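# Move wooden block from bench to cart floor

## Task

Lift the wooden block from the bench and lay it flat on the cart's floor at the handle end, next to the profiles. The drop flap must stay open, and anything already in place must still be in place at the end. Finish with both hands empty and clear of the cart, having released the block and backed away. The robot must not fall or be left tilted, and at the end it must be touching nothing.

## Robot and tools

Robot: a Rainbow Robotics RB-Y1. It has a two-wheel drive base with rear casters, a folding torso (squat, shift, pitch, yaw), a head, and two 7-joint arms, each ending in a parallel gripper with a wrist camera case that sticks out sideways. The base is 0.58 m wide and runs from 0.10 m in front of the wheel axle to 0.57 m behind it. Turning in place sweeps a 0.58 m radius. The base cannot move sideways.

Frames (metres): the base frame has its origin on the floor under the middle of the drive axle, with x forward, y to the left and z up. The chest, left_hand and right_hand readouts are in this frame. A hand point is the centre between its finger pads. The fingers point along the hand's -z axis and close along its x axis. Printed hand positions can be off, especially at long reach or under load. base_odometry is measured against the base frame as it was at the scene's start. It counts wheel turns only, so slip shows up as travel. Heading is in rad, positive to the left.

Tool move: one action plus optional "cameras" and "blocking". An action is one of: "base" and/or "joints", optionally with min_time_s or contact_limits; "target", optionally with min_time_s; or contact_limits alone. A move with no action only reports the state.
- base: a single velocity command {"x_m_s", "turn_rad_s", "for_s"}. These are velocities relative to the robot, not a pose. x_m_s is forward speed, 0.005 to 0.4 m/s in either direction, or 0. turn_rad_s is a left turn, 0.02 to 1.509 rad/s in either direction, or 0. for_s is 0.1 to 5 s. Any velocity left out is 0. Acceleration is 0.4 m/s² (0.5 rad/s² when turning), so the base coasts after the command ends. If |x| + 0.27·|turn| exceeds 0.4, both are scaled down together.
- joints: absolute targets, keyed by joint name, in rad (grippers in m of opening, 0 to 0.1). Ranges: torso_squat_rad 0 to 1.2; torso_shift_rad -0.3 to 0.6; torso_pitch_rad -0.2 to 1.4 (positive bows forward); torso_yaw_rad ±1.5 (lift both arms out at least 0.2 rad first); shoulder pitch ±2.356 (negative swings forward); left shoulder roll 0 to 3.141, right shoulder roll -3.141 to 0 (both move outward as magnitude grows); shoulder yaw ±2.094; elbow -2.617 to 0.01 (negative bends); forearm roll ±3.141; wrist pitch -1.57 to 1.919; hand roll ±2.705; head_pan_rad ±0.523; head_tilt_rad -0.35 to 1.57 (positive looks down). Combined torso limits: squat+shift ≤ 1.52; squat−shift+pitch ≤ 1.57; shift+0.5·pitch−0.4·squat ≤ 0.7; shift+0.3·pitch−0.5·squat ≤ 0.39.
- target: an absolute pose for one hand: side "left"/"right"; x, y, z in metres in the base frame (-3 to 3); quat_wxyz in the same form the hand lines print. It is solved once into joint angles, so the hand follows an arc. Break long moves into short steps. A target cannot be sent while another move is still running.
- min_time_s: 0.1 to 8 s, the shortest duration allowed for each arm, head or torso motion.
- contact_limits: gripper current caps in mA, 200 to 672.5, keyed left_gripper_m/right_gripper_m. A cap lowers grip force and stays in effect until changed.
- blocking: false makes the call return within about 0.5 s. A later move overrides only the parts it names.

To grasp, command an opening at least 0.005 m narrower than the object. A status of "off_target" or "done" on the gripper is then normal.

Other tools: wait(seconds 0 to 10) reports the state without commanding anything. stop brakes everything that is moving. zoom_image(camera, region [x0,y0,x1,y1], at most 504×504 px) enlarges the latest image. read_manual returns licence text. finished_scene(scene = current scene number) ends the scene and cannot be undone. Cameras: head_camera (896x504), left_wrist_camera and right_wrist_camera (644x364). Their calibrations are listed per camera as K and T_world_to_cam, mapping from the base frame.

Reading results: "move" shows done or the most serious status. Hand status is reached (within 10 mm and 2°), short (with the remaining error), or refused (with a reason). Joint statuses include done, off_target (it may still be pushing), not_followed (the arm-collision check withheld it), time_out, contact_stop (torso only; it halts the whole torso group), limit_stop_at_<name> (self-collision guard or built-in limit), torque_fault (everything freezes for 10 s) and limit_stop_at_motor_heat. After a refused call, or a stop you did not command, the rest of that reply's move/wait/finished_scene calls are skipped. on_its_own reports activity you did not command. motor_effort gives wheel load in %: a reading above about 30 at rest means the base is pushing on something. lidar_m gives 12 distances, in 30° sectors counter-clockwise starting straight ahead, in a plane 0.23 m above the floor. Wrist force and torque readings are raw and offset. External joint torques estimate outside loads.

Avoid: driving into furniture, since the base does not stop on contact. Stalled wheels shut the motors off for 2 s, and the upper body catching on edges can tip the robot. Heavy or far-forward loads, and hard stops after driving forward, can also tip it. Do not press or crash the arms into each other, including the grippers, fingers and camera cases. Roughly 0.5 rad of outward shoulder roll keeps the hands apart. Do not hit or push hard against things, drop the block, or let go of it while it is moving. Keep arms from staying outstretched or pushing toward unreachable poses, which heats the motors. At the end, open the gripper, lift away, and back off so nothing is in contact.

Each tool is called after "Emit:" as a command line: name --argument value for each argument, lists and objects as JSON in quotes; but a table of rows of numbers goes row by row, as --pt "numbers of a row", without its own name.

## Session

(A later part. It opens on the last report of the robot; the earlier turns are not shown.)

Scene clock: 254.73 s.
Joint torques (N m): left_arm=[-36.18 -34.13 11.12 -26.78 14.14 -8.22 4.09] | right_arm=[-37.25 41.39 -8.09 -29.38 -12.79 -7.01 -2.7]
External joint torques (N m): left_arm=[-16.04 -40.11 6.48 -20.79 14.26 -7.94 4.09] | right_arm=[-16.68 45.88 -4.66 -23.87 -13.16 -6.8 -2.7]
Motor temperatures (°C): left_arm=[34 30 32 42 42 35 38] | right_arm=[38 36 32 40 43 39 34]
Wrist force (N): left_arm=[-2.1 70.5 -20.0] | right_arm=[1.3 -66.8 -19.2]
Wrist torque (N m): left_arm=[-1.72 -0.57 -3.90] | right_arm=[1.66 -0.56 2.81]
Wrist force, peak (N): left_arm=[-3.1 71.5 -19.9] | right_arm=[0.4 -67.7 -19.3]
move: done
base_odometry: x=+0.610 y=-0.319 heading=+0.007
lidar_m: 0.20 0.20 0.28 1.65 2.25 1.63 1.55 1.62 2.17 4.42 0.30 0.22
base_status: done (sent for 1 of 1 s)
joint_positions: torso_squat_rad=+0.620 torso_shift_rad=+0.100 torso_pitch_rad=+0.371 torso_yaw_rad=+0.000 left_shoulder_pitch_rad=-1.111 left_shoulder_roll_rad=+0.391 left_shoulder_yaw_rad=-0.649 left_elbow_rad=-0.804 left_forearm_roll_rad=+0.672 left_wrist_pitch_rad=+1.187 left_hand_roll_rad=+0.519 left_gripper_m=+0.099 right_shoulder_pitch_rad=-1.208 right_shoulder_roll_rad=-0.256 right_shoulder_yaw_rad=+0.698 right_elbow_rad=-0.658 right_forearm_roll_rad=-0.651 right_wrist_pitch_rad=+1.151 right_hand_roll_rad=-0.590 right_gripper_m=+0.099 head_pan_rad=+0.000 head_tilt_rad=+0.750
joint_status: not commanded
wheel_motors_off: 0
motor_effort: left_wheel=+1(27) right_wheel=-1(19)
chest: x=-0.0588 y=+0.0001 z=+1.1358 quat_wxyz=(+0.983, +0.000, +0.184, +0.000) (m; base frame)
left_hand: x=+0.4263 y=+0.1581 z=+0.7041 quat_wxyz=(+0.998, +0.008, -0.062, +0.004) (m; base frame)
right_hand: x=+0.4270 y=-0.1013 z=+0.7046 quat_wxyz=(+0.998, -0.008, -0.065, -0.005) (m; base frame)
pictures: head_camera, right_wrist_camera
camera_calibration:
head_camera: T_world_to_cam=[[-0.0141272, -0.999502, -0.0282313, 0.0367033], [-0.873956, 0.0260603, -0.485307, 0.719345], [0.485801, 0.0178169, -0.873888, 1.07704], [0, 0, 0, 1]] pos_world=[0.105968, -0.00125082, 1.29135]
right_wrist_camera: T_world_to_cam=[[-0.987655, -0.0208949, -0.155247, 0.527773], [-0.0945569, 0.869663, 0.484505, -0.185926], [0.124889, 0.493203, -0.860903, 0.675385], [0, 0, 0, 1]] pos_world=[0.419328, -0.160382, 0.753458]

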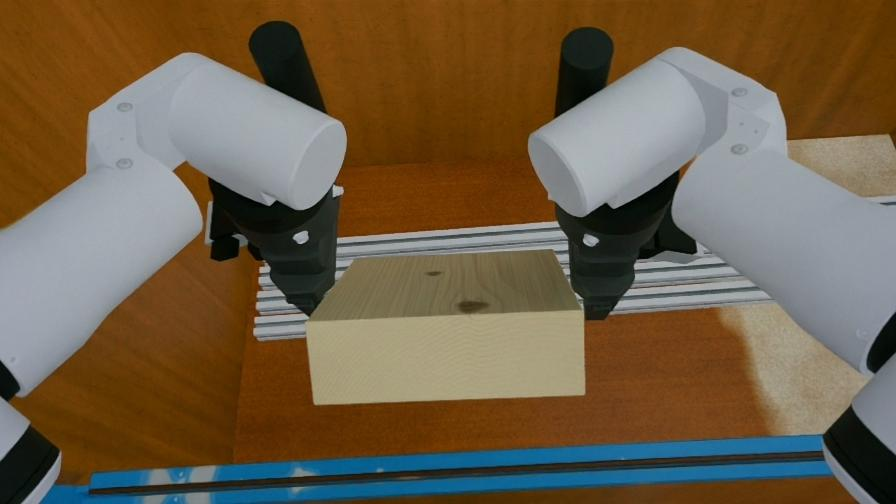

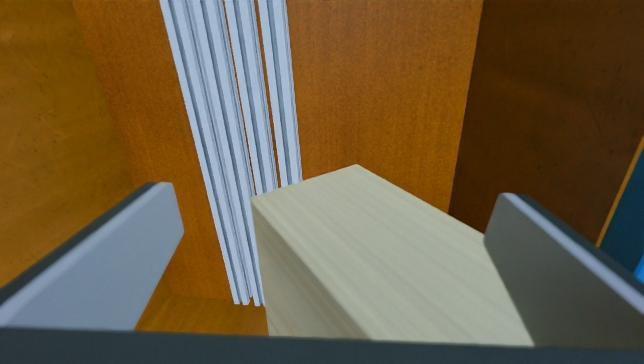

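Emit:
move --joints '{"torso_squat_rad":0.9}' --min_time_s 3 --cameras '["head_camera","right_wrist_camera"]'

Scene clock: 260.10 s.
Joint torques (N m): left_arm=[-36.01 -34.07 11.29 -26.7 14.15 -8.18 4.1] | right_arm=[-37.28 41.53 -8.4 -29.11 -12.91 -6.93 -2.7]
External joint torques (N m): left_arm=[-15.87 -40.05 6.65 -20.72 14.26 -7.9 4.11] | right_arm=[-16.71 46.02 -4.98 -23.61 -13.28 -6.72 -2.71]
Motor temperatures (°C): left_arm=[34 30 32 42 42 35 38] | right_arm=[38 36 32 40 43 39 34]
Wrist force (N): left_arm=[-3.1 70.4 -19.0] | right_arm=[0.9 -67.1 -19.7]
Wrist torque (N m): left_arm=[-1.73 -0.63 -3.93] | right_arm=[1.66 -0.58 2.83]
Wrist force, peak (N): left_arm=[-2.7 71.2 -20.5] | right_arm=[1.2 -67.9 -19.2]
move: done
base_odometry: x=+0.610 y=-0.319 heading=+0.007
lidar_m: 0.19 0.20 0.28 1.65 2.27 1.63 1.55 1.61 2.17 4.41 0.31 0.22
base_status: not commanded
joint_positions: torso_squat_rad=+0.900 torso_shift_rad=+0.100 torso_pitch_rad=+0.371 torso_yaw_rad=+0.000 left_shoulder_pitch_rad=-1.111 left_shoulder_roll_rad=+0.391 left_shoulder_yaw_rad=-0.649 left_elbow_rad=-0.804 left_forearm_roll_rad=+0.672 left_wrist_pitch_rad=+1.187 left_hand_roll_rad=+0.519 left_gripper_m=+0.099 right_shoulder_pitch_rad=-1.208 right_shoulder_roll_rad=-0.256 right_shoulder_yaw_rad=+0.698 right_elbow_rad=-0.658 right_forearm_roll_rad=-0.651 right_wrist_pitch_rad=+1.151 right_hand_roll_rad=-0.590 right_gripper_m=+0.099 head_pan_rad=+0.000 head_tilt_rad=+0.750
joint_status: all done
wheel_motors_off: 0
motor_effort: left_wheel=+3(3) right_wheel=-1(4)
chest: x=-0.0724 y=+0.0000 z=+1.0019 quat_wxyz=(+0.983, +0.000, +0.184, +0.000) (m; base frame)
left_hand: x=+0.4128 y=+0.1581 z=+0.5703 quat_wxyz=(+0.998, +0.008, -0.062, +0.004) (m; base frame)
right_hand: x=+0.4135 y=-0.1013 z=+0.5708 quat_wxyz=(+0.998, -0.008, -0.065, -0.005) (m; base frame)
pictures: head_camera, right_wrist_camera
camera_calibration:
head_camera: T_world_to_cam=[[-0.0141235, -0.999502, -0.0282349, 0.0327377], [-0.87389, 0.0260613, -0.485425, 0.642656], [0.485919, 0.0178183, -0.873822, 0.966633], [0, 0, 0, 1]] pos_world=[0.0923678, -0.00125082, 1.15755]
right_wrist_camera: T_world_to_cam=[[-0.987621, -0.0208854, -0.155465, 0.493789], [-0.0946538, 0.869671, 0.484473, -0.122228], [0.125085, 0.493191, -0.860881, 0.561837], [0, 0, 0, 1]] pos_world=[0.405829, -0.160482, 0.619658]

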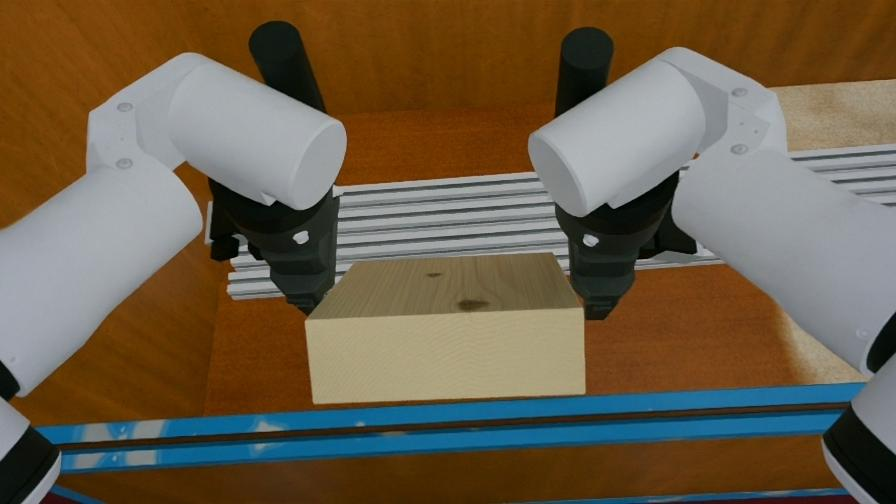

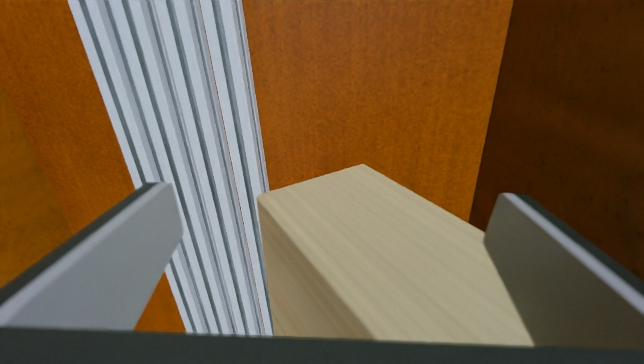

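Emit:
move --joints '{"torso_squat_rad":1.05,"torso_shift_rad":0.13}' --min_time_s 3 --cameras '["head_camera","right_wrist_camera"]'

Scene clock: 264.30 s.
Joint torques (N m): left_arm=[-36.39 -33.98 10.97 -27.03 14.13 -8.2 4.02] | right_arm=[-36.2 41.05 -8.36 -29.25 -12.72 -6.29 -2.82]
External joint torques (N m): left_arm=[-16.26 -39.96 6.33 -21.05 14.25 -7.92 4.02] | right_arm=[-15.62 45.55 -4.94 -23.74 -13.09 -6.07 -2.83]
Motor temperatures (°C): left_arm=[34 30 32 42 42 35 38] | right_arm=[38 36 32 40 43 39 34]
Wrist force (N): left_arm=[-2.5 71.4 -20.0] | right_arm=[6.8 -66.9 -18.4]
Wrist torque (N m): left_arm=[-1.79 -0.45 -3.97] | right_arm=[1.70 -0.16 2.73]
Wrist force, peak (N): left_arm=[-2.5 72.6 -20.1] | right_arm=[5.9 -68.2 -18.3]
move: done
base_odometry: x=+0.610 y=-0.319 heading=+0.007
lidar_m: 0.19 0.21 0.28 1.64 2.26 1.63 1.55 1.63 2.17 4.40 0.31 0.21
base_status: not commanded
joint_positions: torso_squat_rad=+1.050 torso_shift_rad=+0.130 torso_pitch_rad=+0.371 torso_yaw_rad=+0.000 left_shoulder_pitch_rad=-1.111 left_shoulder_roll_rad=+0.391 left_shoulder_yaw_rad=-0.649 left_elbow_rad=-0.804 left_forearm_roll_rad=+0.672 left_wrist_pitch_rad=+1.187 left_hand_roll_rad=+0.519 left_gripper_m=+0.099 right_shoulder_pitch_rad=-1.208 right_shoulder_roll_rad=-0.256 right_shoulder_yaw_rad=+0.698 right_elbow_rad=-0.658 right_forearm_roll_rad=-0.651 right_wrist_pitch_rad=+1.151 right_hand_roll_rad=-0.590 right_gripper_m=+0.099 head_pan_rad=+0.000 head_tilt_rad=+0.750
joint_status: all done
wheel_motors_off: 0
motor_effort: left_wheel=+2(4) right_wheel=-2(5)
chest: x=-0.0707 y=+0.0000 z=+0.9143 quat_wxyz=(+0.983, +0.000, +0.184, +0.000) (m; base frame)
left_hand: x=+0.4145 y=+0.1581 z=+0.4828 quat_wxyz=(+0.998, +0.008, -0.062, +0.004) (m; base frame)
right_hand: x=+0.4153 y=-0.1012 z=+0.4834 quat_wxyz=(+0.998, -0.008, -0.065, -0.005) (m; base frame)
pictures: head_camera, right_wrist_camera
camera_calibration:
head_camera: T_world_to_cam=[[-0.0141211, -0.999502, -0.0282343, 0.0302861], [-0.873847, 0.0260605, -0.485502, 0.601609], [0.485996, 0.0178167, -0.873779, 0.889255], [0, 0, 0, 1]] pos_world=[0.0939677, -0.00125082, 1.06995]
right_wrist_camera: T_world_to_cam=[[-0.987562, -0.0209074, -0.155832, 0.482135], [-0.0948668, 0.869614, 0.484532, -0.0797063], [0.125383, 0.493289, -0.860782, 0.486075], [0, 0, 0, 1]] pos_world=[0.407631, -0.160382, 0.532157]

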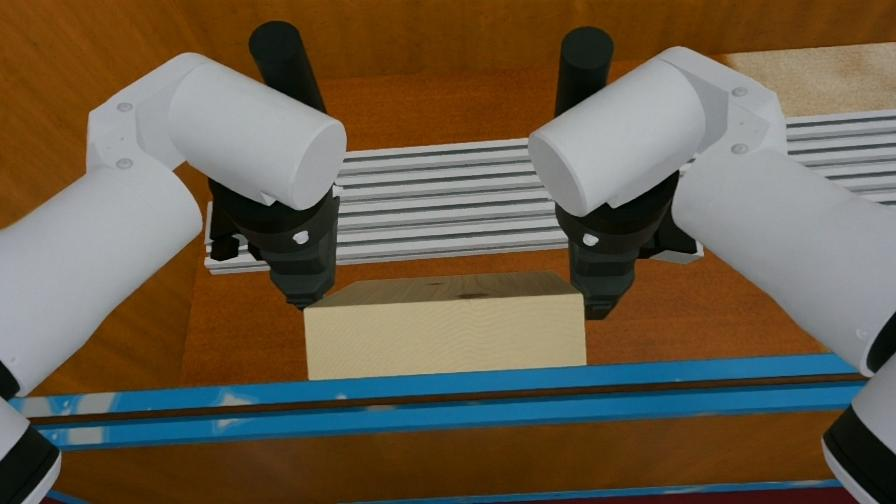

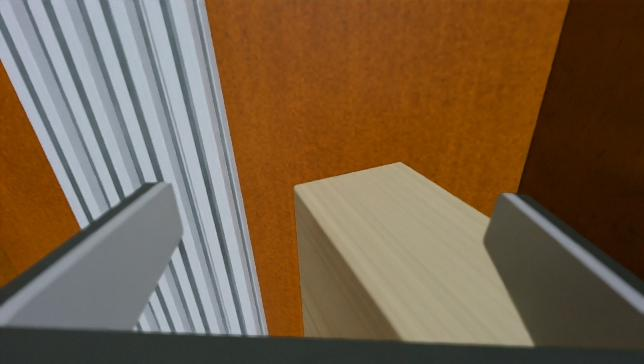

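Emit:
move --base '{"x_m_s":0.06,"for_s":0.6}' --cameras '["head_camera","right_wrist_camera"]'

Emit:
move --joints '{"torso_squat_rad":1.12,"torso_shift_rad":0.13}' --min_time_s 2 --cameras '["head_camera","right_wrist_camera"]'

Scene clock: 266.60 s.
Joint torques (N m): left_arm=[-36.23 -34.08 11.47 -27.03 14.08 -8.34 4.15] | right_arm=[-37.15 41.08 -8.43 -29.35 -12.64 -6.97 -2.75]
External joint torques (N m): left_arm=[-16.1 -40.06 6.83 -21.05 14.2 -8.06 4.16] | right_arm=[-16.59 45.58 -5.01 -23.84 -13.01 -6.76 -2.76]
Motor temperatures (°C): left_arm=[34 31 32 42 42 35 38] | right_arm=[38 36 32 40 44 39 34]
Wrist force (N): left_arm=[-2.9 69.5 -20.5] | right_arm=[0.8 -66.6 -19.2]
Wrist torque (N m): left_arm=[-1.55 -0.57 -3.89] | right_arm=[1.61 -0.54 2.83]
Wrist force, peak (N): left_arm=[-2.4 72.2 -19.8] | right_arm=[6.7 -67.7 -19.0]
move: done
base_odometry: x=+0.646 y=-0.319 heading=+0.007
lidar_m: 0.17 0.17 0.23 1.63 2.32 1.66 1.58 1.65 2.22 0.83 0.25 0.18
base_status: done (sent for 0.6 of 0.6 s)
joint_positions: torso_squat_rad=+1.050 torso_shift_rad=+0.130 torso_pitch_rad=+0.371 torso_yaw_rad=+0.000 left_shoulder_pitch_rad=-1.111 left_shoulder_roll_rad=+0.391 left_shoulder_yaw_rad=-0.649 left_elbow_rad=-0.804 left_forearm_roll_rad=+0.672 left_wrist_pitch_rad=+1.187 left_hand_roll_rad=+0.519 left_gripper_m=+0.099 right_shoulder_pitch_rad=-1.208 right_shoulder_roll_rad=-0.256 right_shoulder_yaw_rad=+0.698 right_elbow_rad=-0.658 right_forearm_roll_rad=-0.651 right_wrist_pitch_rad=+1.151 right_hand_roll_rad=-0.590 right_gripper_m=+0.099 head_pan_rad=+0.000 head_tilt_rad=+0.750
joint_status: not commanded
wheel_motors_off: 0
motor_effort: left_wheel=+0(28) right_wheel=-2(20)
chest: x=-0.0706 y=+0.0000 z=+0.9143 quat_wxyz=(+0.983, +0.000, +0.184, +0.000) (m; base frame)
left_hand: x=+0.4145 y=+0.1581 z=+0.4826 quat_wxyz=(+0.998, +0.008, -0.062, +0.004) (m; base frame)
right_hand: x=+0.4152 y=-0.1012 z=+0.4831 quat_wxyz=(+0.998, -0.008, -0.065, -0.005) (m; base frame)
pictures: head_camera, right_wrist_camera
camera_calibration:
head_camera: T_world_to_cam=[[-0.0141274, -0.999502, -0.0282314, 0.0302836], [-0.873956, 0.0260606, -0.485307, 0.601537], [0.4858, 0.0178169, -0.873888, 0.889206], [0, 0, 0, 1]] pos_world=[0.0941679, -0.00125082, 1.06985]
right_wrist_camera: T_world_to_cam=[[-0.987655, -0.0208949, -0.155247, 0.481731], [-0.0945569, 0.869663, 0.484505, -0.0797236], [0.124889, 0.493203, -0.860903, 0.486169], [0, 0, 0, 1]] pos_world=[0.407528, -0.160382, 0.531958]

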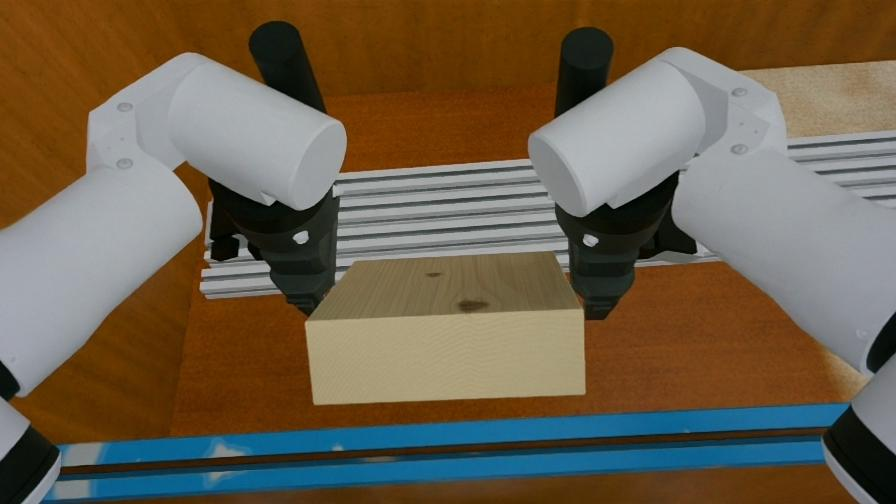

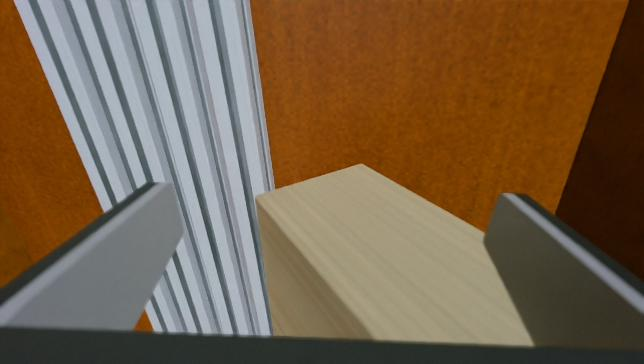

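Scene clock: 268.90 s.
Joint torques (N m): left_arm=[-36.14 -33.79 11.1 -27.22 14.21 -8.26 4.19] | right_arm=[-37.1 40.83 -8.33 -29.3 -12.67 -6.9 -2.72]
External joint torques (N m): left_arm=[-16 -39.77 6.47 -21.23 14.33 -7.98 4.2] | right_arm=[-16.54 45.33 -4.91 -23.79 -13.04 -6.68 -2.73]
Motor temperatures (°C): left_arm=[34 31 32 42 42 35 38] | right_arm=[38 36 32 40 44 39 34]
Wrist force (N): left_arm=[-2.4 70.1 -19.6] | right_arm=[1.3 -67.0 -18.9]
Wrist torque (N m): left_arm=[-1.63 -0.58 -3.89] | right_arm=[1.67 -0.54 2.84]
Wrist force, peak (N): left_arm=[-3.3 71.3 -20.1] | right_arm=[1.0 -67.1 -19.5]
move: done
base_odometry: x=+0.646 y=-0.319 heading=+0.007
lidar_m: 0.16 0.17 0.23 1.64 2.32 1.66 1.59 1.66 2.22 0.81 0.25 0.18
base_status: not commanded
joint_positions: torso_squat_rad=+1.120 torso_shift_rad=+0.130 torso_pitch_rad=+0.371 torso_yaw_rad=+0.000 left_shoulder_pitch_rad=-1.111 left_shoulder_roll_rad=+0.391 left_shoulder_yaw_rad=-0.649 left_elbow_rad=-0.804 left_forearm_roll_rad=+0.672 left_wrist_pitch_rad=+1.187 left_hand_roll_rad=+0.519 left_gripper_m=+0.099 right_shoulder_pitch_rad=-1.208 right_shoulder_roll_rad=-0.256 right_shoulder_yaw_rad=+0.698 right_elbow_rad=-0.658 right_forearm_roll_rad=-0.651 right_wrist_pitch_rad=+1.151 right_hand_roll_rad=-0.590 right_gripper_m=+0.099 head_pan_rad=+0.000 head_tilt_rad=+0.750
joint_status: all done
wheel_motors_off: 0
motor_effort: left_wheel=+2(2) right_wheel=-1(5)
chest: x=-0.0763 y=+0.0000 z=+0.8714 quat_wxyz=(+0.983, +0.000, +0.184, +0.000) (m; base frame)
left_hand: x=+0.4088 y=+0.1581 z=+0.4398 quat_wxyz=(+0.998, +0.008, -0.062, +0.004) (m; base frame)
right_hand: x=+0.4096 y=-0.1012 z=+0.4403 quat_wxyz=(+0.998, -0.008, -0.065, -0.005) (m; base frame)
pictures: head_camera, right_wrist_camera
camera_calibration:
head_camera: T_world_to_cam=[[-0.0141235, -0.999502, -0.0282349, 0.0289937], [-0.87389, 0.0260613, -0.485425, 0.575764], [0.485919, 0.0178183, -0.873822, 0.854455], [0, 0, 0, 1]] pos_world=[0.0883678, -0.00125082, 1.02695]
right_wrist_camera: T_world_to_cam=[[-0.987621, -0.0208854, -0.155465, 0.469651], [-0.0946538, 0.869671, 0.484473, -0.05946], [0.125085, 0.493191, -0.860881, 0.44993], [0, 0, 0, 1]] pos_world=[0.401929, -0.160382, 0.489158]

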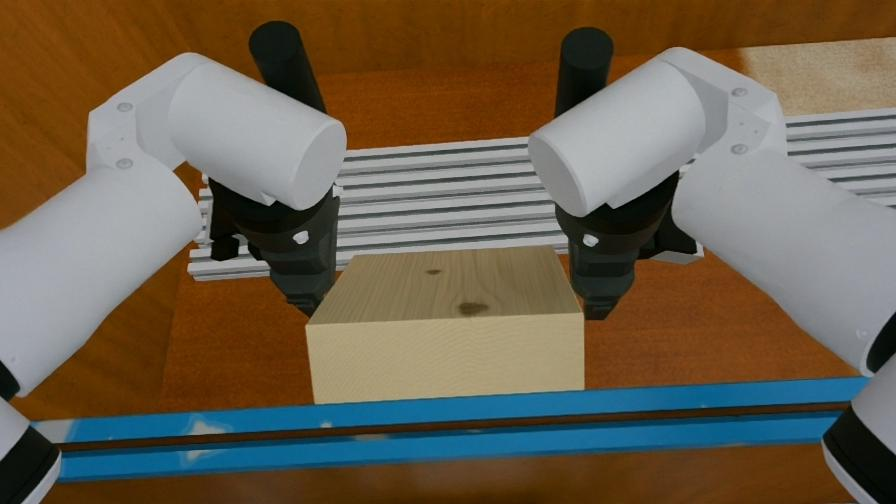

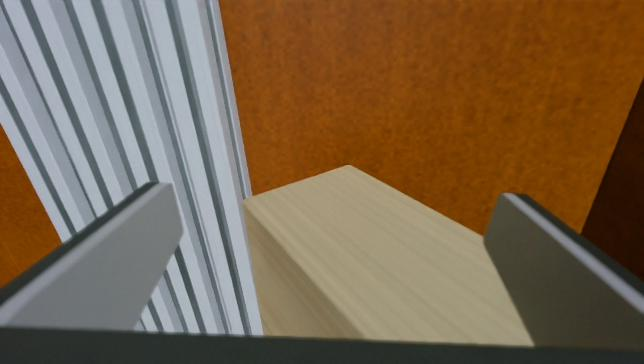

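Emit:
move --joints '{"torso_pitch_rad":0.45}' --min_time_s 2 --cameras '["head_camera","right_wrist_camera"]'

Scene clock: 274.30 s.
Joint torques (N m): left_arm=[-25.45 -39.84 8.12 -23.25 13.2 -13.91 4.67] | right_arm=[-31.26 41.78 -7.73 -26.63 -10.83 -12.29 -3.55]
External joint torques (N m): left_arm=[-6.57 -45.39 3.78 -17.35 13.25 -13.76 4.67] | right_arm=[-11.88 45.66 -4.54 -21.2 -11.12 -12.19 -3.55]
Motor temperatures (°C): left_arm=[34 31 32 42 42 35 38] | right_arm=[38 36 32 41 43 39 34]
Wrist force (N): left_arm=[-14.2 83.1 32.1] | right_arm=[-18.8 -77.6 24.2]
Wrist torque (N m): left_arm=[-2.89 2.13 -4.79] | right_arm=[3.34 0.68 3.85]
Wrist force, peak (N): left_arm=[-12.5 85.3 35.6] | right_arm=[-18.5 -78.3 25.6]
move: done
base_odometry: x=+0.646 y=-0.319 heading=+0.008
lidar_m: 0.17 0.18 0.23 1.63 2.33 1.67 1.58 1.65 2.22 0.82 0.26 0.18
base_status: not commanded
joint_positions: torso_squat_rad=+1.120 torso_shift_rad=+0.129 torso_pitch_rad=+0.448 torso_yaw_rad=+0.000 left_shoulder_pitch_rad=-1.113 left_shoulder_roll_rad=+0.392 left_shoulder_yaw_rad=-0.648 left_elbow_rad=-0.805 left_forearm_roll_rad=+0.672 left_wrist_pitch_rad=+1.188 left_hand_roll_rad=+0.519 left_gripper_m=+0.099 right_shoulder_pitch_rad=-1.209 right_shoulder_roll_rad=-0.256 right_shoulder_yaw_rad=+0.698 right_elbow_rad=-0.658 right_forearm_roll_rad=-0.652 right_wrist_pitch_rad=+1.153 right_hand_roll_rad=-0.590 right_gripper_m=+0.099 head_pan_rad=+0.000 head_tilt_rad=+0.750
joint_status: all done
wheel_motors_off: 0
motor_effort: left_wheel=+15(16) right_wheel=+4(6)
chest: x=-0.0548 y=+0.0000 z=+0.8618 quat_wxyz=(+0.975, +0.000, +0.222, +0.000) (m; base frame)
left_hand: x=+0.3970 y=+0.1583 z=+0.3955 quat_wxyz=(+1.000, +0.008, -0.025, +0.003) (m; base frame)
right_hand: x=+0.3968 y=-0.1009 z=+0.3952 quat_wxyz=(+1.000, -0.008, -0.027, -0.004) (m; base frame)
pictures: head_camera, right_wrist_camera
camera_calibration:
head_camera: T_world_to_cam=[[-0.0161736, -0.999498, -0.0272497, 0.0279772], [-0.908621, 0.0260667, -0.416808, 0.528861], [0.417309, 0.0180183, -0.908586, 0.861831], [0, 0, 0, 1]] pos_world=[0.121337, -0.00135131, 1.00424]
right_wrist_camera: T_world_to_cam=[[-0.996638, -0.02167, -0.0790117, 0.423202], [-0.057796, 0.86949, 0.490558, -0.0560949], [0.0580695, 0.493475, -0.867819, 0.441821], [0, 0, 0, 1]] pos_world=[0.392881, -0.160083, 0.444377]

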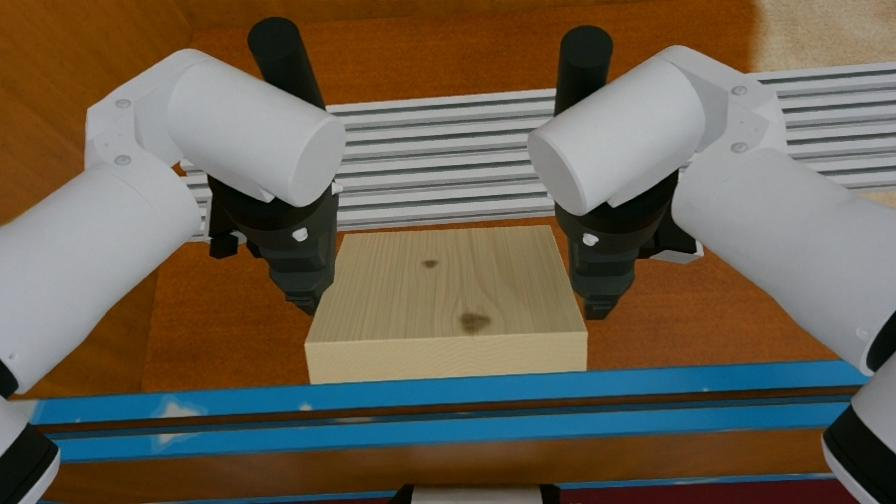

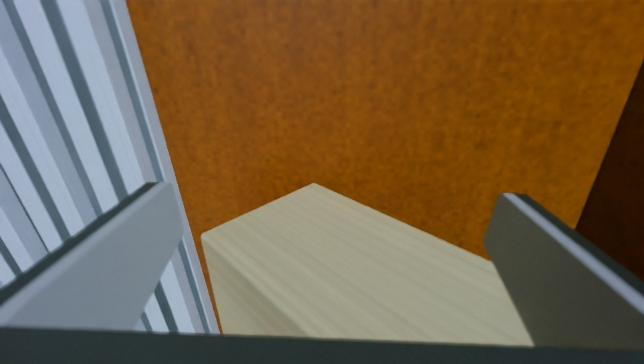

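Emit:
move --joints '{"torso_pitch_rad":0.51}' --min_time_s 2.5 --cameras '["head_camera","right_wrist_camera"]'

Scene clock: 277.13 s.
Joint torques (N m): left_arm=[-10.17 -45.07 1.17 -18.53 14.28 -9.62 4.58] | right_arm=[-23.86 51.25 -4.75 -27.38 -14.42 -6.09 -3.17]
External joint torques (N m): left_arm=[8.32 -50.5 -3.09 -12.66 14.31 -9.5 4.58] | right_arm=[-4.85 54.96 -1.65 -21.99 -14.7 -6.03 -3.17]
Motor temperatures (°C): left_arm=[34 31 32 42 42 36 38] | right_arm=[38 36 32 40 43 39 34]
Wrist force (N): left_arm=[11.0 81.3 48.7] | right_arm=[16.5 -82.0 1.8]
Wrist torque (N m): left_arm=[-3.53 3.68 -4.18] | right_arm=[3.93 1.18 3.08]
Wrist force, peak (N): left_arm=[5.4 96.9 102.8] | right_arm=[13.7 -87.6 40.2]
move: contact_stop
base_odometry: x=+0.646 y=-0.319 heading=+0.007
lidar_m: 0.16 0.17 0.23 1.64 2.32 1.66 1.59 1.67 2.22 0.81 0.26 0.18
base_status: not commanded
joint_positions: torso_squat_rad=+1.121 torso_shift_rad=+0.126 torso_pitch_rad=+0.473 torso_yaw_rad=+0.001 left_shoulder_pitch_rad=-1.117 left_shoulder_roll_rad=+0.393 left_shoulder_yaw_rad=-0.647 left_elbow_rad=-0.806 left_forearm_roll_rad=+0.672 left_wrist_pitch_rad=+1.187 left_hand_roll_rad=+0.519 left_gripper_m=+0.099 right_shoulder_pitch_rad=-1.211 right_shoulder_roll_rad=-0.258 right_shoulder_yaw_rad=+0.697 right_elbow_rad=-0.658 right_forearm_roll_rad=-0.651 right_wrist_pitch_rad=+1.151 right_hand_roll_rad=-0.590 right_gripper_m=+0.099 head_pan_rad=+0.000 head_tilt_rad=+0.750
joint_status: torso_pitch_rad contact_stop (moved +0.026 of +0.062)
wheel_motors_off: 0
on_its_own: torso_pitch_rad is held at +0.476, not at your +0.510, since a contact_stop
motor_effort: left_wheel=-4(15) right_wheel=-10(23)
chest: x=-0.0486 y=-0.0001 z=+0.8581 quat_wxyz=(+0.972, +0.000, +0.234, +0.000) (m; base frame)
left_hand: x=+0.3939 y=+0.1581 z=+0.3824 quat_wxyz=(+1.000, +0.008, -0.015, +0.003) (m; base frame)
right_hand: x=+0.3929 y=-0.1016 z=+0.3809 quat_wxyz=(+1.000, -0.008, -0.016, -0.004) (m; base frame)
pictures: head_camera, right_wrist_camera
camera_calibration:
head_camera: T_world_to_cam=[[-0.0164915, -0.999494, -0.0272135, 0.0279181], [-0.919018, 0.025874, -0.393366, 0.512478], [0.393871, 0.0185225, -0.918979, 0.863663], [0, 0, 0, 1]] pos_world=[0.131265, -0.00135315, 0.996039]
right_wrist_camera: T_world_to_cam=[[-0.998121, -0.0208499, -0.0576144, 0.410689], [-0.0465286, 0.869734, 0.491323, -0.0534047], [0.0398651, 0.49308, -0.86907, 0.437643], [0, 0, 0, 1]] pos_world=[0.389986, -0.160782, 0.430243]

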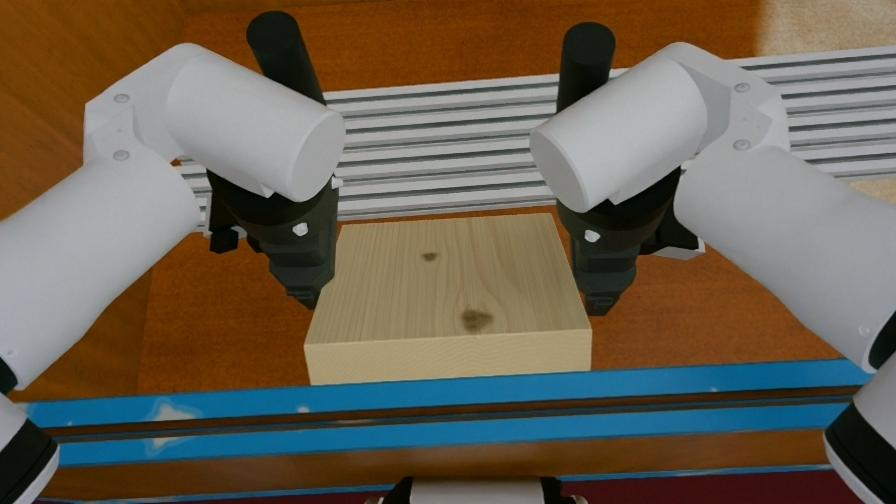

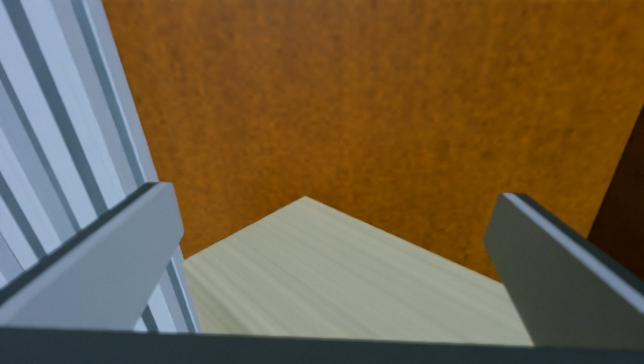

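Emit:
move --joints '{"torso_pitch_rad":0.43}' --min_time_s 1.5 --cameras '[]'

Emit:
move --joints '{"torso_shift_rad":0.19}' --min_time_s 1.5 --cameras '["head_camera","left_wrist_camera"]'

Scene clock: 283.37 s.
Joint torques (N m): left_arm=[-35.97 -36.01 10.44 -27.41 14.71 -7.7 4.11] | right_arm=[-34.41 43.13 -7.43 -28.98 -12.6 -6.64 -2.94]
External joint torques (N m): left_arm=[-16.83 -41.65 6.05 -21.5 14.78 -7.52 4.11] | right_arm=[-14.77 47.14 -4.2 -23.54 -12.91 -6.51 -2.94]
Motor temperatures (°C): left_arm=[34 31 32 42 42 36 38] | right_arm=[37 37 32 40 44 39 34]
Wrist force (N): left_arm=[-1.3 73.1 -22.5] | right_arm=[1.6 -69.5 -18.1]
Wrist torque (N m): left_arm=[-2.08 -0.58 -3.93] | right_arm=[2.68 -0.40 2.96]
Wrist force, peak (N): left_arm=[10.9 81.9 48.2] | right_arm=[16.8 -81.6 2.6]
move: done
base_odometry: x=+0.646 y=-0.319 heading=+0.007
lidar_m: 0.16 0.17 0.23 1.66 2.32 1.67 1.59 1.66 2.22 0.81 0.26 0.17
base_status: not commanded
joint_positions: torso_squat_rad=+1.120 torso_shift_rad=+0.127 torso_pitch_rad=+0.431 torso_yaw_rad=+0.000 left_shoulder_pitch_rad=-1.111 left_shoulder_roll_rad=+0.391 left_shoulder_yaw_rad=-0.649 left_elbow_rad=-0.804 left_forearm_roll_rad=+0.672 left_wrist_pitch_rad=+1.186 left_hand_roll_rad=+0.519 left_gripper_m=+0.099 right_shoulder_pitch_rad=-1.209 right_shoulder_roll_rad=-0.256 right_shoulder_yaw_rad=+0.698 right_elbow_rad=-0.658 right_forearm_roll_rad=-0.651 right_wrist_pitch_rad=+1.151 right_hand_roll_rad=-0.590 right_gripper_m=+0.099 head_pan_rad=+0.000 head_tilt_rad=+0.750
joint_status: all done
wheel_motors_off: 0
motor_effort: left_wheel=-1(5) right_wheel=-7(11)
chest: x=-0.0601 y=+0.0000 z=+0.8639 quat_wxyz=(+0.977, +0.000, +0.214, +0.000) (m; base frame)
left_hand: x=+0.3983 y=+0.1587 z=+0.4040 quat_wxyz=(+0.999, +0.008, -0.032, +0.004) (m; base frame)
right_hand: x=+0.3994 y=-0.1011 z=+0.4046 quat_wxyz=(+0.999, -0.008, -0.035, -0.004) (m; base frame)
pictures: none
No camera images: "cameras" was empty.

Scene clock: 285.17 s.
Joint torques (N m): left_arm=[-35.87 -35.74 10.5 -27.43 14.6 -7.73 3.96] | right_arm=[-35.04 43.15 -7.01 -29.12 -12.48 -6.66 -2.97]
External joint torques (N m): left_arm=[-16.75 -41.38 6.11 -21.52 14.66 -7.56 3.97] | right_arm=[-15.39 47.17 -3.77 -23.68 -12.79 -6.54 -2.97]
Motor temperatures (°C): left_arm=[34 31 32 42 42 36 38] | right_arm=[37 37 32 40 44 39 34]
Wrist force (N): left_arm=[-1.2 73.0 -22.5] | right_arm=[2.4 -69.4 -17.3]
Wrist torque (N m): left_arm=[-2.04 -0.61 -3.93] | right_arm=[2.69 -0.37 2.95]
Wrist force, peak (N): left_arm=[-1.0 74.0 -22.7] | right_arm=[1.6 -70.3 -17.5]
move: done
base_odometry: x=+0.646 y=-0.319 heading=+0.007
lidar_m: 0.16 0.18 0.24 1.64 2.33 1.65 1.58 1.66 2.23 0.81 0.26 0.18
base_status: not commanded
joint_positions: torso_squat_rad=+1.120 torso_shift_rad=+0.190 torso_pitch_rad=+0.431 torso_yaw_rad=+0.000 left_shoulder_pitch_rad=-1.111 left_shoulder_roll_rad=+0.391 left_shoulder_yaw_rad=-0.649 left_elbow_rad=-0.804 left_forearm_roll_rad=+0.672 left_wrist_pitch_rad=+1.186 left_hand_roll_rad=+0.519 left_gripper_m=+0.099 right_shoulder_pitch_rad=-1.209 right_shoulder_roll_rad=-0.256 right_shoulder_yaw_rad=+0.698 right_elbow_rad=-0.658 right_forearm_roll_rad=-0.651 right_wrist_pitch_rad=+1.151 right_hand_roll_rad=-0.590 right_gripper_m=+0.099 head_pan_rad=+0.000 head_tilt_rad=+0.750
joint_status: all done
wheel_motors_off: 0
motor_effort: left_wheel=+6(8) right_wheel=+1(8)
chest: x=-0.0413 y=+0.0000 z=+0.8609 quat_wxyz=(+0.977, +0.000, +0.214, +0.000) (m; base frame)
left_hand: x=+0.4171 y=+0.1587 z=+0.4010 quat_wxyz=(+0.999, +0.008, -0.032, +0.004) (m; base frame)
right_hand: x=+0.4182 y=-0.1011 z=+0.4016 quat_wxyz=(+0.999, -0.008, -0.035, -0.004) (m; base frame)
pictures: head_camera, left_wrist_camera
camera_calibration:
head_camera: T_world_to_cam=[[-0.0153507, -0.999502, -0.0275759, 0.028534], [-0.90144, 0.0257671, -0.432136, 0.554384], [0.432632, 0.0182244, -0.901387, 0.849827], [0, 0, 0, 1]] pos_world=[0.13252, -0.00125272, 1.00638]
left_wrist_camera: T_world_to_cam=[[0.997854, 0.0339944, 0.0559558, -0.444603], [0.00552095, -0.895288, 0.445453, -0.00985657], [0.0652394, -0.444189, -0.893555, 0.474065], [0, 0, 0, 1]] pos_world=[0.412775, 0.216864, 0.452872]

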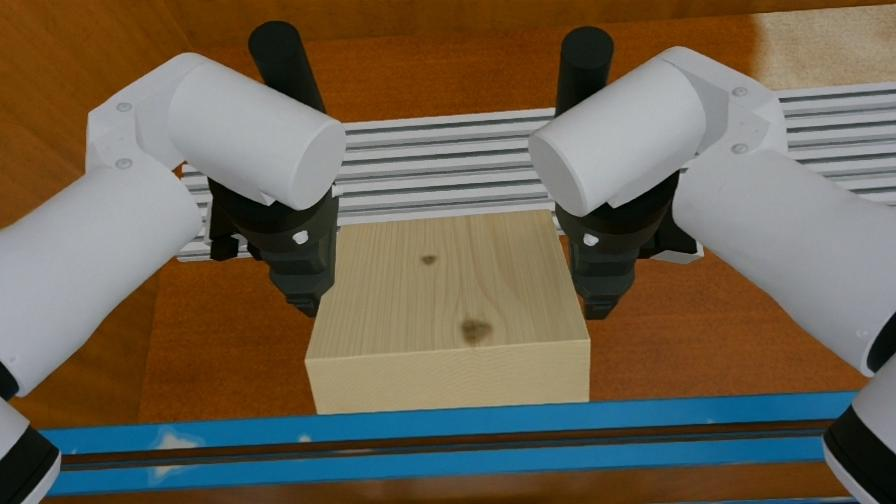

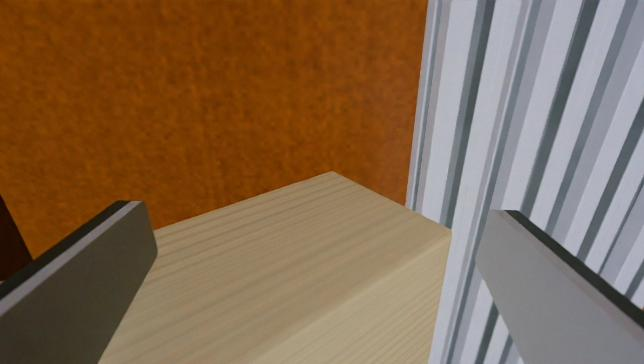

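Emit:
move --joints '{"torso_pitch_rad":0.48}' --min_time_s 2.5 --cameras '["head_camera","left_wrist_camera","right_wrist_camera"]'

Scene clock: 291.60 s.
Joint torques (N m): left_arm=[-35.08 -35.99 10.34 -27.5 14.41 -8.2 3.96] | right_arm=[-34.69 43.24 -7.14 -29.08 -12.6 -6.61 -3.05]
External joint torques (N m): left_arm=[-16.85 -41.31 6.16 -21.66 14.43 -8.11 3.96] | right_arm=[-15.86 46.84 -4.07 -23.7 -12.86 -6.57 -3.05]
Motor temperatures (°C): left_arm=[34 31 32 42 42 35 38] | right_arm=[37 37 32 41 44 39 34]
Wrist force (N): left_arm=[-2.4 73.2 -15.3] | right_arm=[2.8 -70.0 -17.2]
Wrist torque (N m): left_arm=[-2.13 -0.41 -3.92] | right_arm=[2.68 -0.41 2.94]
Wrist force, peak (N): left_arm=[-1.4 73.8 -23.0] | right_arm=[2.2 -70.5 -17.3]
move: done
base_odometry: x=+0.646 y=-0.319 heading=+0.007
lidar_m: 0.16 0.16 0.22 1.64 2.31 1.66 1.59 1.66 2.22 0.82 0.27 0.15
base_status: not commanded
joint_positions: torso_squat_rad=+1.120 torso_shift_rad=+0.190 torso_pitch_rad=+0.480 torso_yaw_rad=+0.000 left_shoulder_pitch_rad=-1.110 left_shoulder_roll_rad=+0.391 left_shoulder_yaw_rad=-0.649 left_elbow_rad=-0.804 left_forearm_roll_rad=+0.672 left_wrist_pitch_rad=+1.187 left_hand_roll_rad=+0.519 left_gripper_m=+0.099 right_shoulder_pitch_rad=-1.208 right_shoulder_roll_rad=-0.256 right_shoulder_yaw_rad=+0.698 right_elbow_rad=-0.658 right_forearm_roll_rad=-0.651 right_wrist_pitch_rad=+1.151 right_hand_roll_rad=-0.590 right_gripper_m=+0.099 head_pan_rad=+0.000 head_tilt_rad=+0.750
joint_status: all done
wheel_motors_off: 0
motor_effort: left_wheel=+8(8) right_wheel=+1(3)
chest: x=-0.0275 y=+0.0000 z=+0.8542 quat_wxyz=(+0.971, +0.000, +0.238, +0.000) (m; base frame)
left_hand: x=+0.4075 y=+0.1587 z=+0.3721 quat_wxyz=(+1.000, +0.008, -0.007, +0.004) (m; base frame)
right_hand: x=+0.4086 y=-0.1011 z=+0.3726 quat_wxyz=(+1.000, -0.008, -0.010, -0.004) (m; base frame)
pictures: head_camera, left_wrist_camera, right_wrist_camera
camera_calibration:
head_camera: T_world_to_cam=[[-0.0167948, -0.999499, -0.0268168, 0.0278915], [-0.921763, 0.0258689, -0.386891, 0.524632], [0.387391, 0.018221, -0.921735, 0.85387], [0, 0, 0, 1]] pos_world=[0.153273, -0.00125241, 0.990766]
left_wrist_camera: T_world_to_cam=[[0.999405, 0.033929, 0.00615962, -0.415469], [0.0276538, -0.895286, 0.444634, -0.00564043], [0.0206006, -0.444199, -0.895691, 0.467847], [0, 0, 0, 1]] pos_world=[0.40574, 0.216864, 0.424114]
right_wrist_camera: T_world_to_cam=[[-0.998681, -0.0211084, -0.0468088, 0.422172], [-0.0414477, 0.869494, 0.492202, -0.0514921], [0.0303103, 0.493493, -0.869222, 0.433572], [0, 0, 0, 1]] pos_world=[0.406339, -0.160281, 0.421976]

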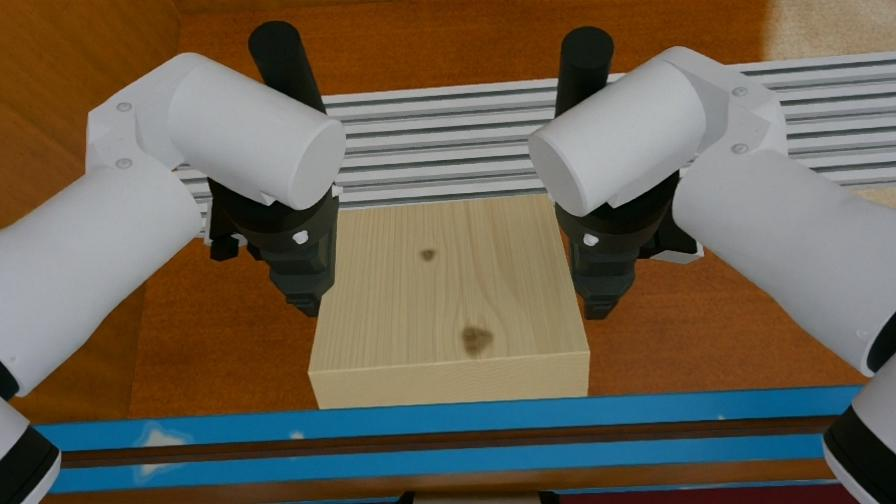

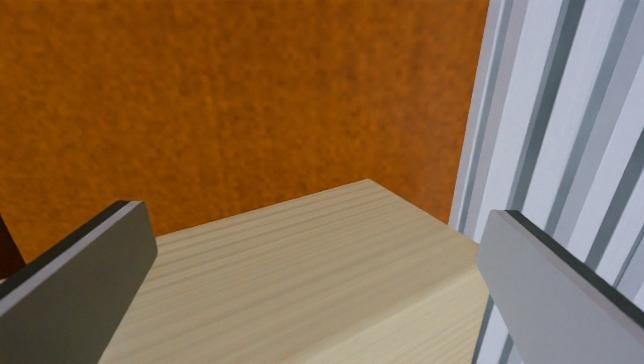

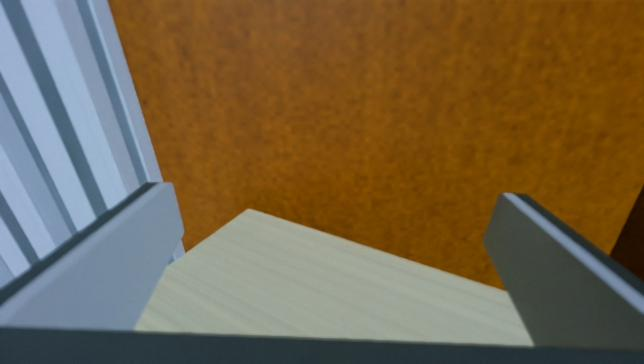

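Emit:
move --joints '{"torso_pitch_rad":0.53}' --min_time_s 2.5 --cameras '["head_camera","left_wrist_camera"]'

Scene clock: 295.67 s.
Joint torques (N m): left_arm=[-24.87 -39.95 6.58 -25.24 14.09 -8.47 1.62] | right_arm=[-38.13 42.6 -8.4 -30.06 -12.06 -8.64 -3.02]
External joint torques (N m): left_arm=[-7.51 -44.97 2.61 -19.48 14.07 -8.47 1.62] | right_arm=[-20.19 45.77 -5.5 -24.76 -12.27 -8.67 -3.01]
Motor temperatures (°C): left_arm=[34 31 32 42 42 35 38] | right_arm=[37 37 32 41 44 39 34]
Wrist force (N): left_arm=[-2.2 76.5 13.0] | right_arm=[-9.4 -72.4 -14.7]
Wrist torque (N m): left_arm=[-2.05 -0.93 -1.27] | right_arm=[2.80 -0.82 3.38]
Wrist force, peak (N): left_arm=[-1.7 76.9 12.5] | right_arm=[-9.3 -72.6 -15.6]
move: done
base_odometry: x=+0.646 y=-0.319 heading=+0.007
lidar_m: 0.16 0.17 0.24 1.64 2.32 1.66 1.58 1.64 2.22 0.82 0.26 0.18
base_status: not commanded
joint_positions: torso_squat_rad=+1.120 torso_shift_rad=+0.190 torso_pitch_rad=+0.529 torso_yaw_rad=+0.001 left_shoulder_pitch_rad=-1.113 left_shoulder_roll_rad=+0.392 left_shoulder_yaw_rad=-0.648 left_elbow_rad=-0.804 left_forearm_roll_rad=+0.672 left_wrist_pitch_rad=+1.187 left_hand_roll_rad=+0.520 left_gripper_m=+0.099 right_shoulder_pitch_rad=-1.207 right_shoulder_roll_rad=-0.256 right_shoulder_yaw_rad=+0.698 right_elbow_rad=-0.658 right_forearm_roll_rad=-0.651 right_wrist_pitch_rad=+1.152 right_hand_roll_rad=-0.590 right_gripper_m=+0.099 head_pan_rad=+0.000 head_tilt_rad=+0.750
joint_status: all done
wheel_motors_off: 0
motor_effort: left_wheel=+9(10) right_wheel=+2(5)
chest: x=-0.0142 y=+0.0000 z=+0.8468 quat_wxyz=(+0.965, +0.000, +0.262, +0.000) (m; base frame)
left_hand: x=+0.3980 y=+0.1586 z=+0.3450 quat_wxyz=(+1.000, +0.008, +0.016, +0.004) (m; base frame)
right_hand: x=+0.3968 y=-0.1012 z=+0.3439 quat_wxyz=(+1.000, -0.008, +0.015, -0.004) (m; base frame)
pictures: head_camera, left_wrist_camera
camera_calibration:
head_camera: T_world_to_cam=[[-0.0179636, -0.9995, -0.0260213, 0.0272123], [-0.939658, 0.0257695, -0.341143, 0.495052], [0.341643, 0.0183229, -0.939651, 0.856547], [0, 0, 0, 1]] pos_world=[0.173035, -0.00125296, 0.974447]
left_wrist_camera: T_world_to_cam=[[0.998582, 0.0348851, -0.0402116, -0.389748], [0.0491174, -0.895051, 0.44325, -0.00143088], [-0.0205286, -0.444597, -0.895495, 0.460073], [0, 0, 0, 1]] pos_world=[0.39871, 0.216863, 0.396955]

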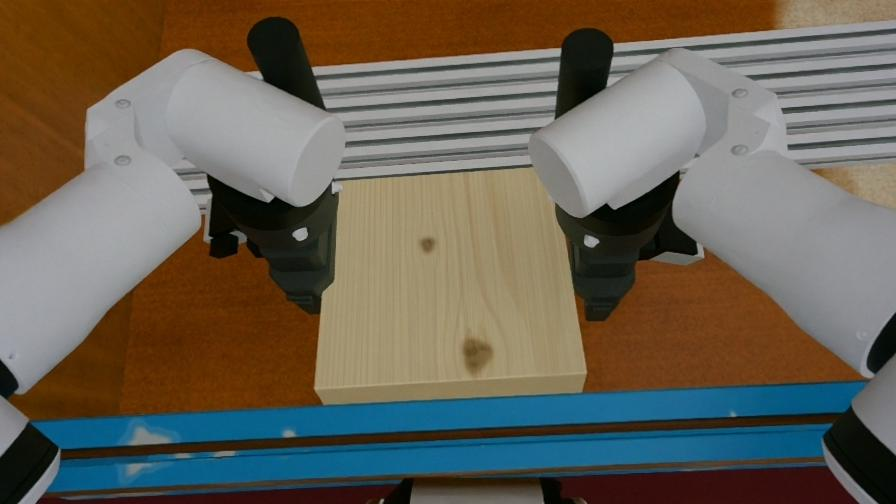

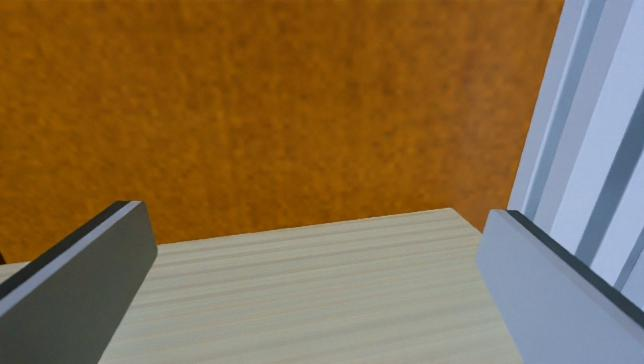

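Emit:
move --joints '{"torso_pitch_rad":0.56}' --min_time_s 2.5 --cameras '["head_camera","left_wrist_camera","right_wrist_camera"]'

Scene clock: 299.43 s.
Joint torques (N m): left_arm=[-15.52 -46.13 -0.92 -23.05 13.86 -7.47 -2.36] | right_arm=[-45.37 38.52 -10.16 -31.88 -10.48 -12.09 -3.68]
External joint torques (N m): left_arm=[1.33 -51.01 -4.78 -17.35 13.82 -7.51 -2.37] | right_arm=[-27.99 41.41 -7.38 -26.64 -10.66 -12.18 -3.67]
Motor temperatures (°C): left_arm=[34 31 32 42 42 35 38] | right_arm=[38 37 32 41 44 40 34]
Wrist force (N): left_arm=[-4.2 82.2 42.0] | right_arm=[-30.0 -74.3 -10.7]
Wrist torque (N m): left_arm=[-2.71 -2.23 2.62] | right_arm=[3.07 -1.55 3.97]
Wrist force, peak (N): left_arm=[-4.1 82.3 42.2] | right_arm=[-28.1 -75.4 -10.3]
move: done
base_odometry: x=+0.646 y=-0.319 heading=+0.008
lidar_m: 0.17 0.18 0.24 1.63 2.32 1.67 1.58 1.67 2.20 0.81 0.26 0.18
base_status: not commanded
joint_positions: torso_squat_rad=+1.121 torso_shift_rad=+0.189 torso_pitch_rad=+0.558 torso_yaw_rad=+0.001 left_shoulder_pitch_rad=-1.115 left_shoulder_roll_rad=+0.394 left_shoulder_yaw_rad=-0.646 left_elbow_rad=-0.805 left_forearm_roll_rad=+0.672 left_wrist_pitch_rad=+1.186 left_hand_roll_rad=+0.521 left_gripper_m=+0.099 right_shoulder_pitch_rad=-1.205 right_shoulder_roll_rad=-0.255 right_shoulder_yaw_rad=+0.699 right_elbow_rad=-0.657 right_forearm_roll_rad=-0.652 right_wrist_pitch_rad=+1.153 right_hand_roll_rad=-0.590 right_gripper_m=+0.099 head_pan_rad=+0.000 head_tilt_rad=+0.750
joint_status: all done
wheel_motors_off: 0
motor_effort: left_wheel=+12(13) right_wheel=+0(5)
chest: x=-0.0068 y=+0.0000 z=+0.8422 quat_wxyz=(+0.961, +0.000, +0.275, +0.000) (m; base frame)
left_hand: x=+0.3928 y=+0.1590 z=+0.3299 quat_wxyz=(+1.000, +0.008, +0.029, +0.005) (m; base frame)
right_hand: x=+0.3881 y=-0.1011 z=+0.3268 quat_wxyz=(+0.999, -0.008, +0.031, -0.004) (m; base frame)
pictures: head_camera, left_wrist_camera, right_wrist_camera
camera_calibration:
head_camera: T_world_to_cam=[[-0.0185487, -0.999499, -0.0256551, 0.0269018], [-0.949084, 0.0256722, -0.313976, 0.477519], [0.314478, 0.018525, -0.949084, 0.857386], [0, 0, 0, 1]] pos_world=[0.184076, -0.00125376, 0.964352]
left_wrist_camera: T_world_to_cam=[[0.997159, 0.0372926, -0.0654471, -0.376592], [0.0624838, -0.894753, 0.442168, 0.000928184], [-0.0420693, -0.445001, -0.894541, 0.454797], [0, 0, 0, 1]] pos_world=[0.394597, 0.21726, 0.381778]
right_wrist_camera: T_world_to_cam=[[-0.999113, -0.0213557, 0.0363025, 0.372465], [-0.000666442, 0.869829, 0.493353, -0.0460327], [-0.0421128, 0.492891, -0.869072, 0.422365], [0, 0, 0, 1]] pos_world=[0.389891, -0.160185, 0.376254]

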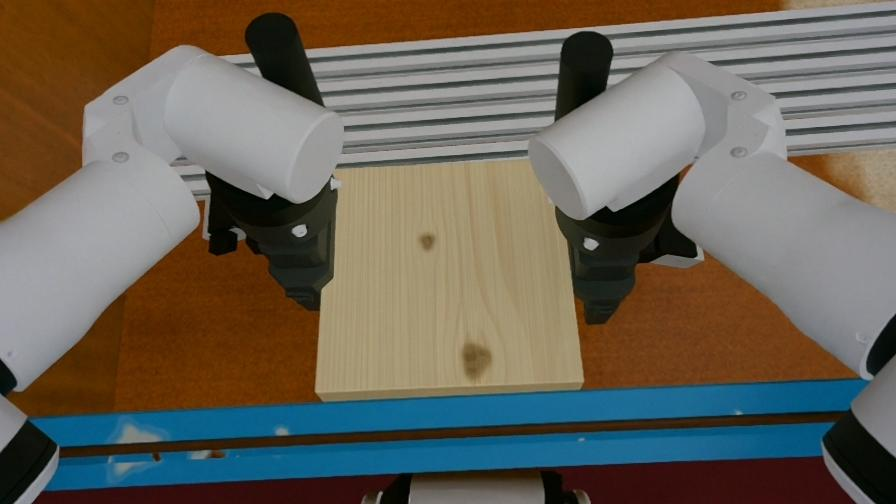

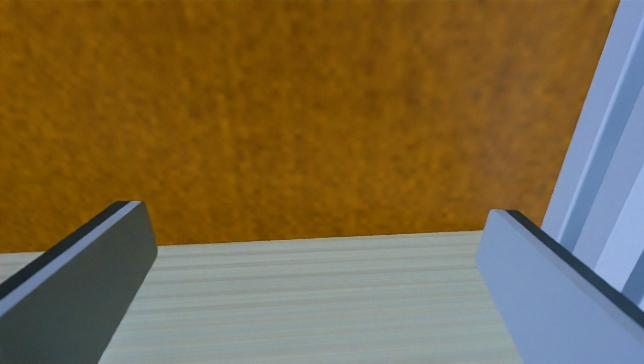

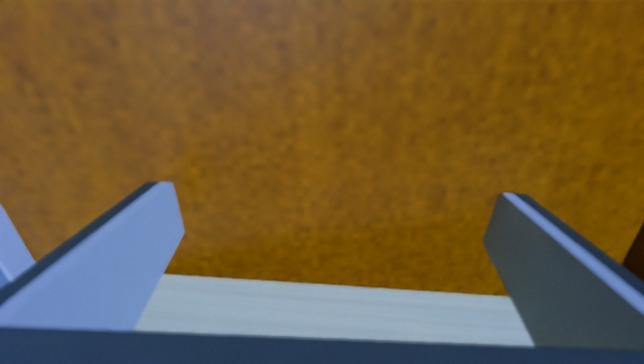

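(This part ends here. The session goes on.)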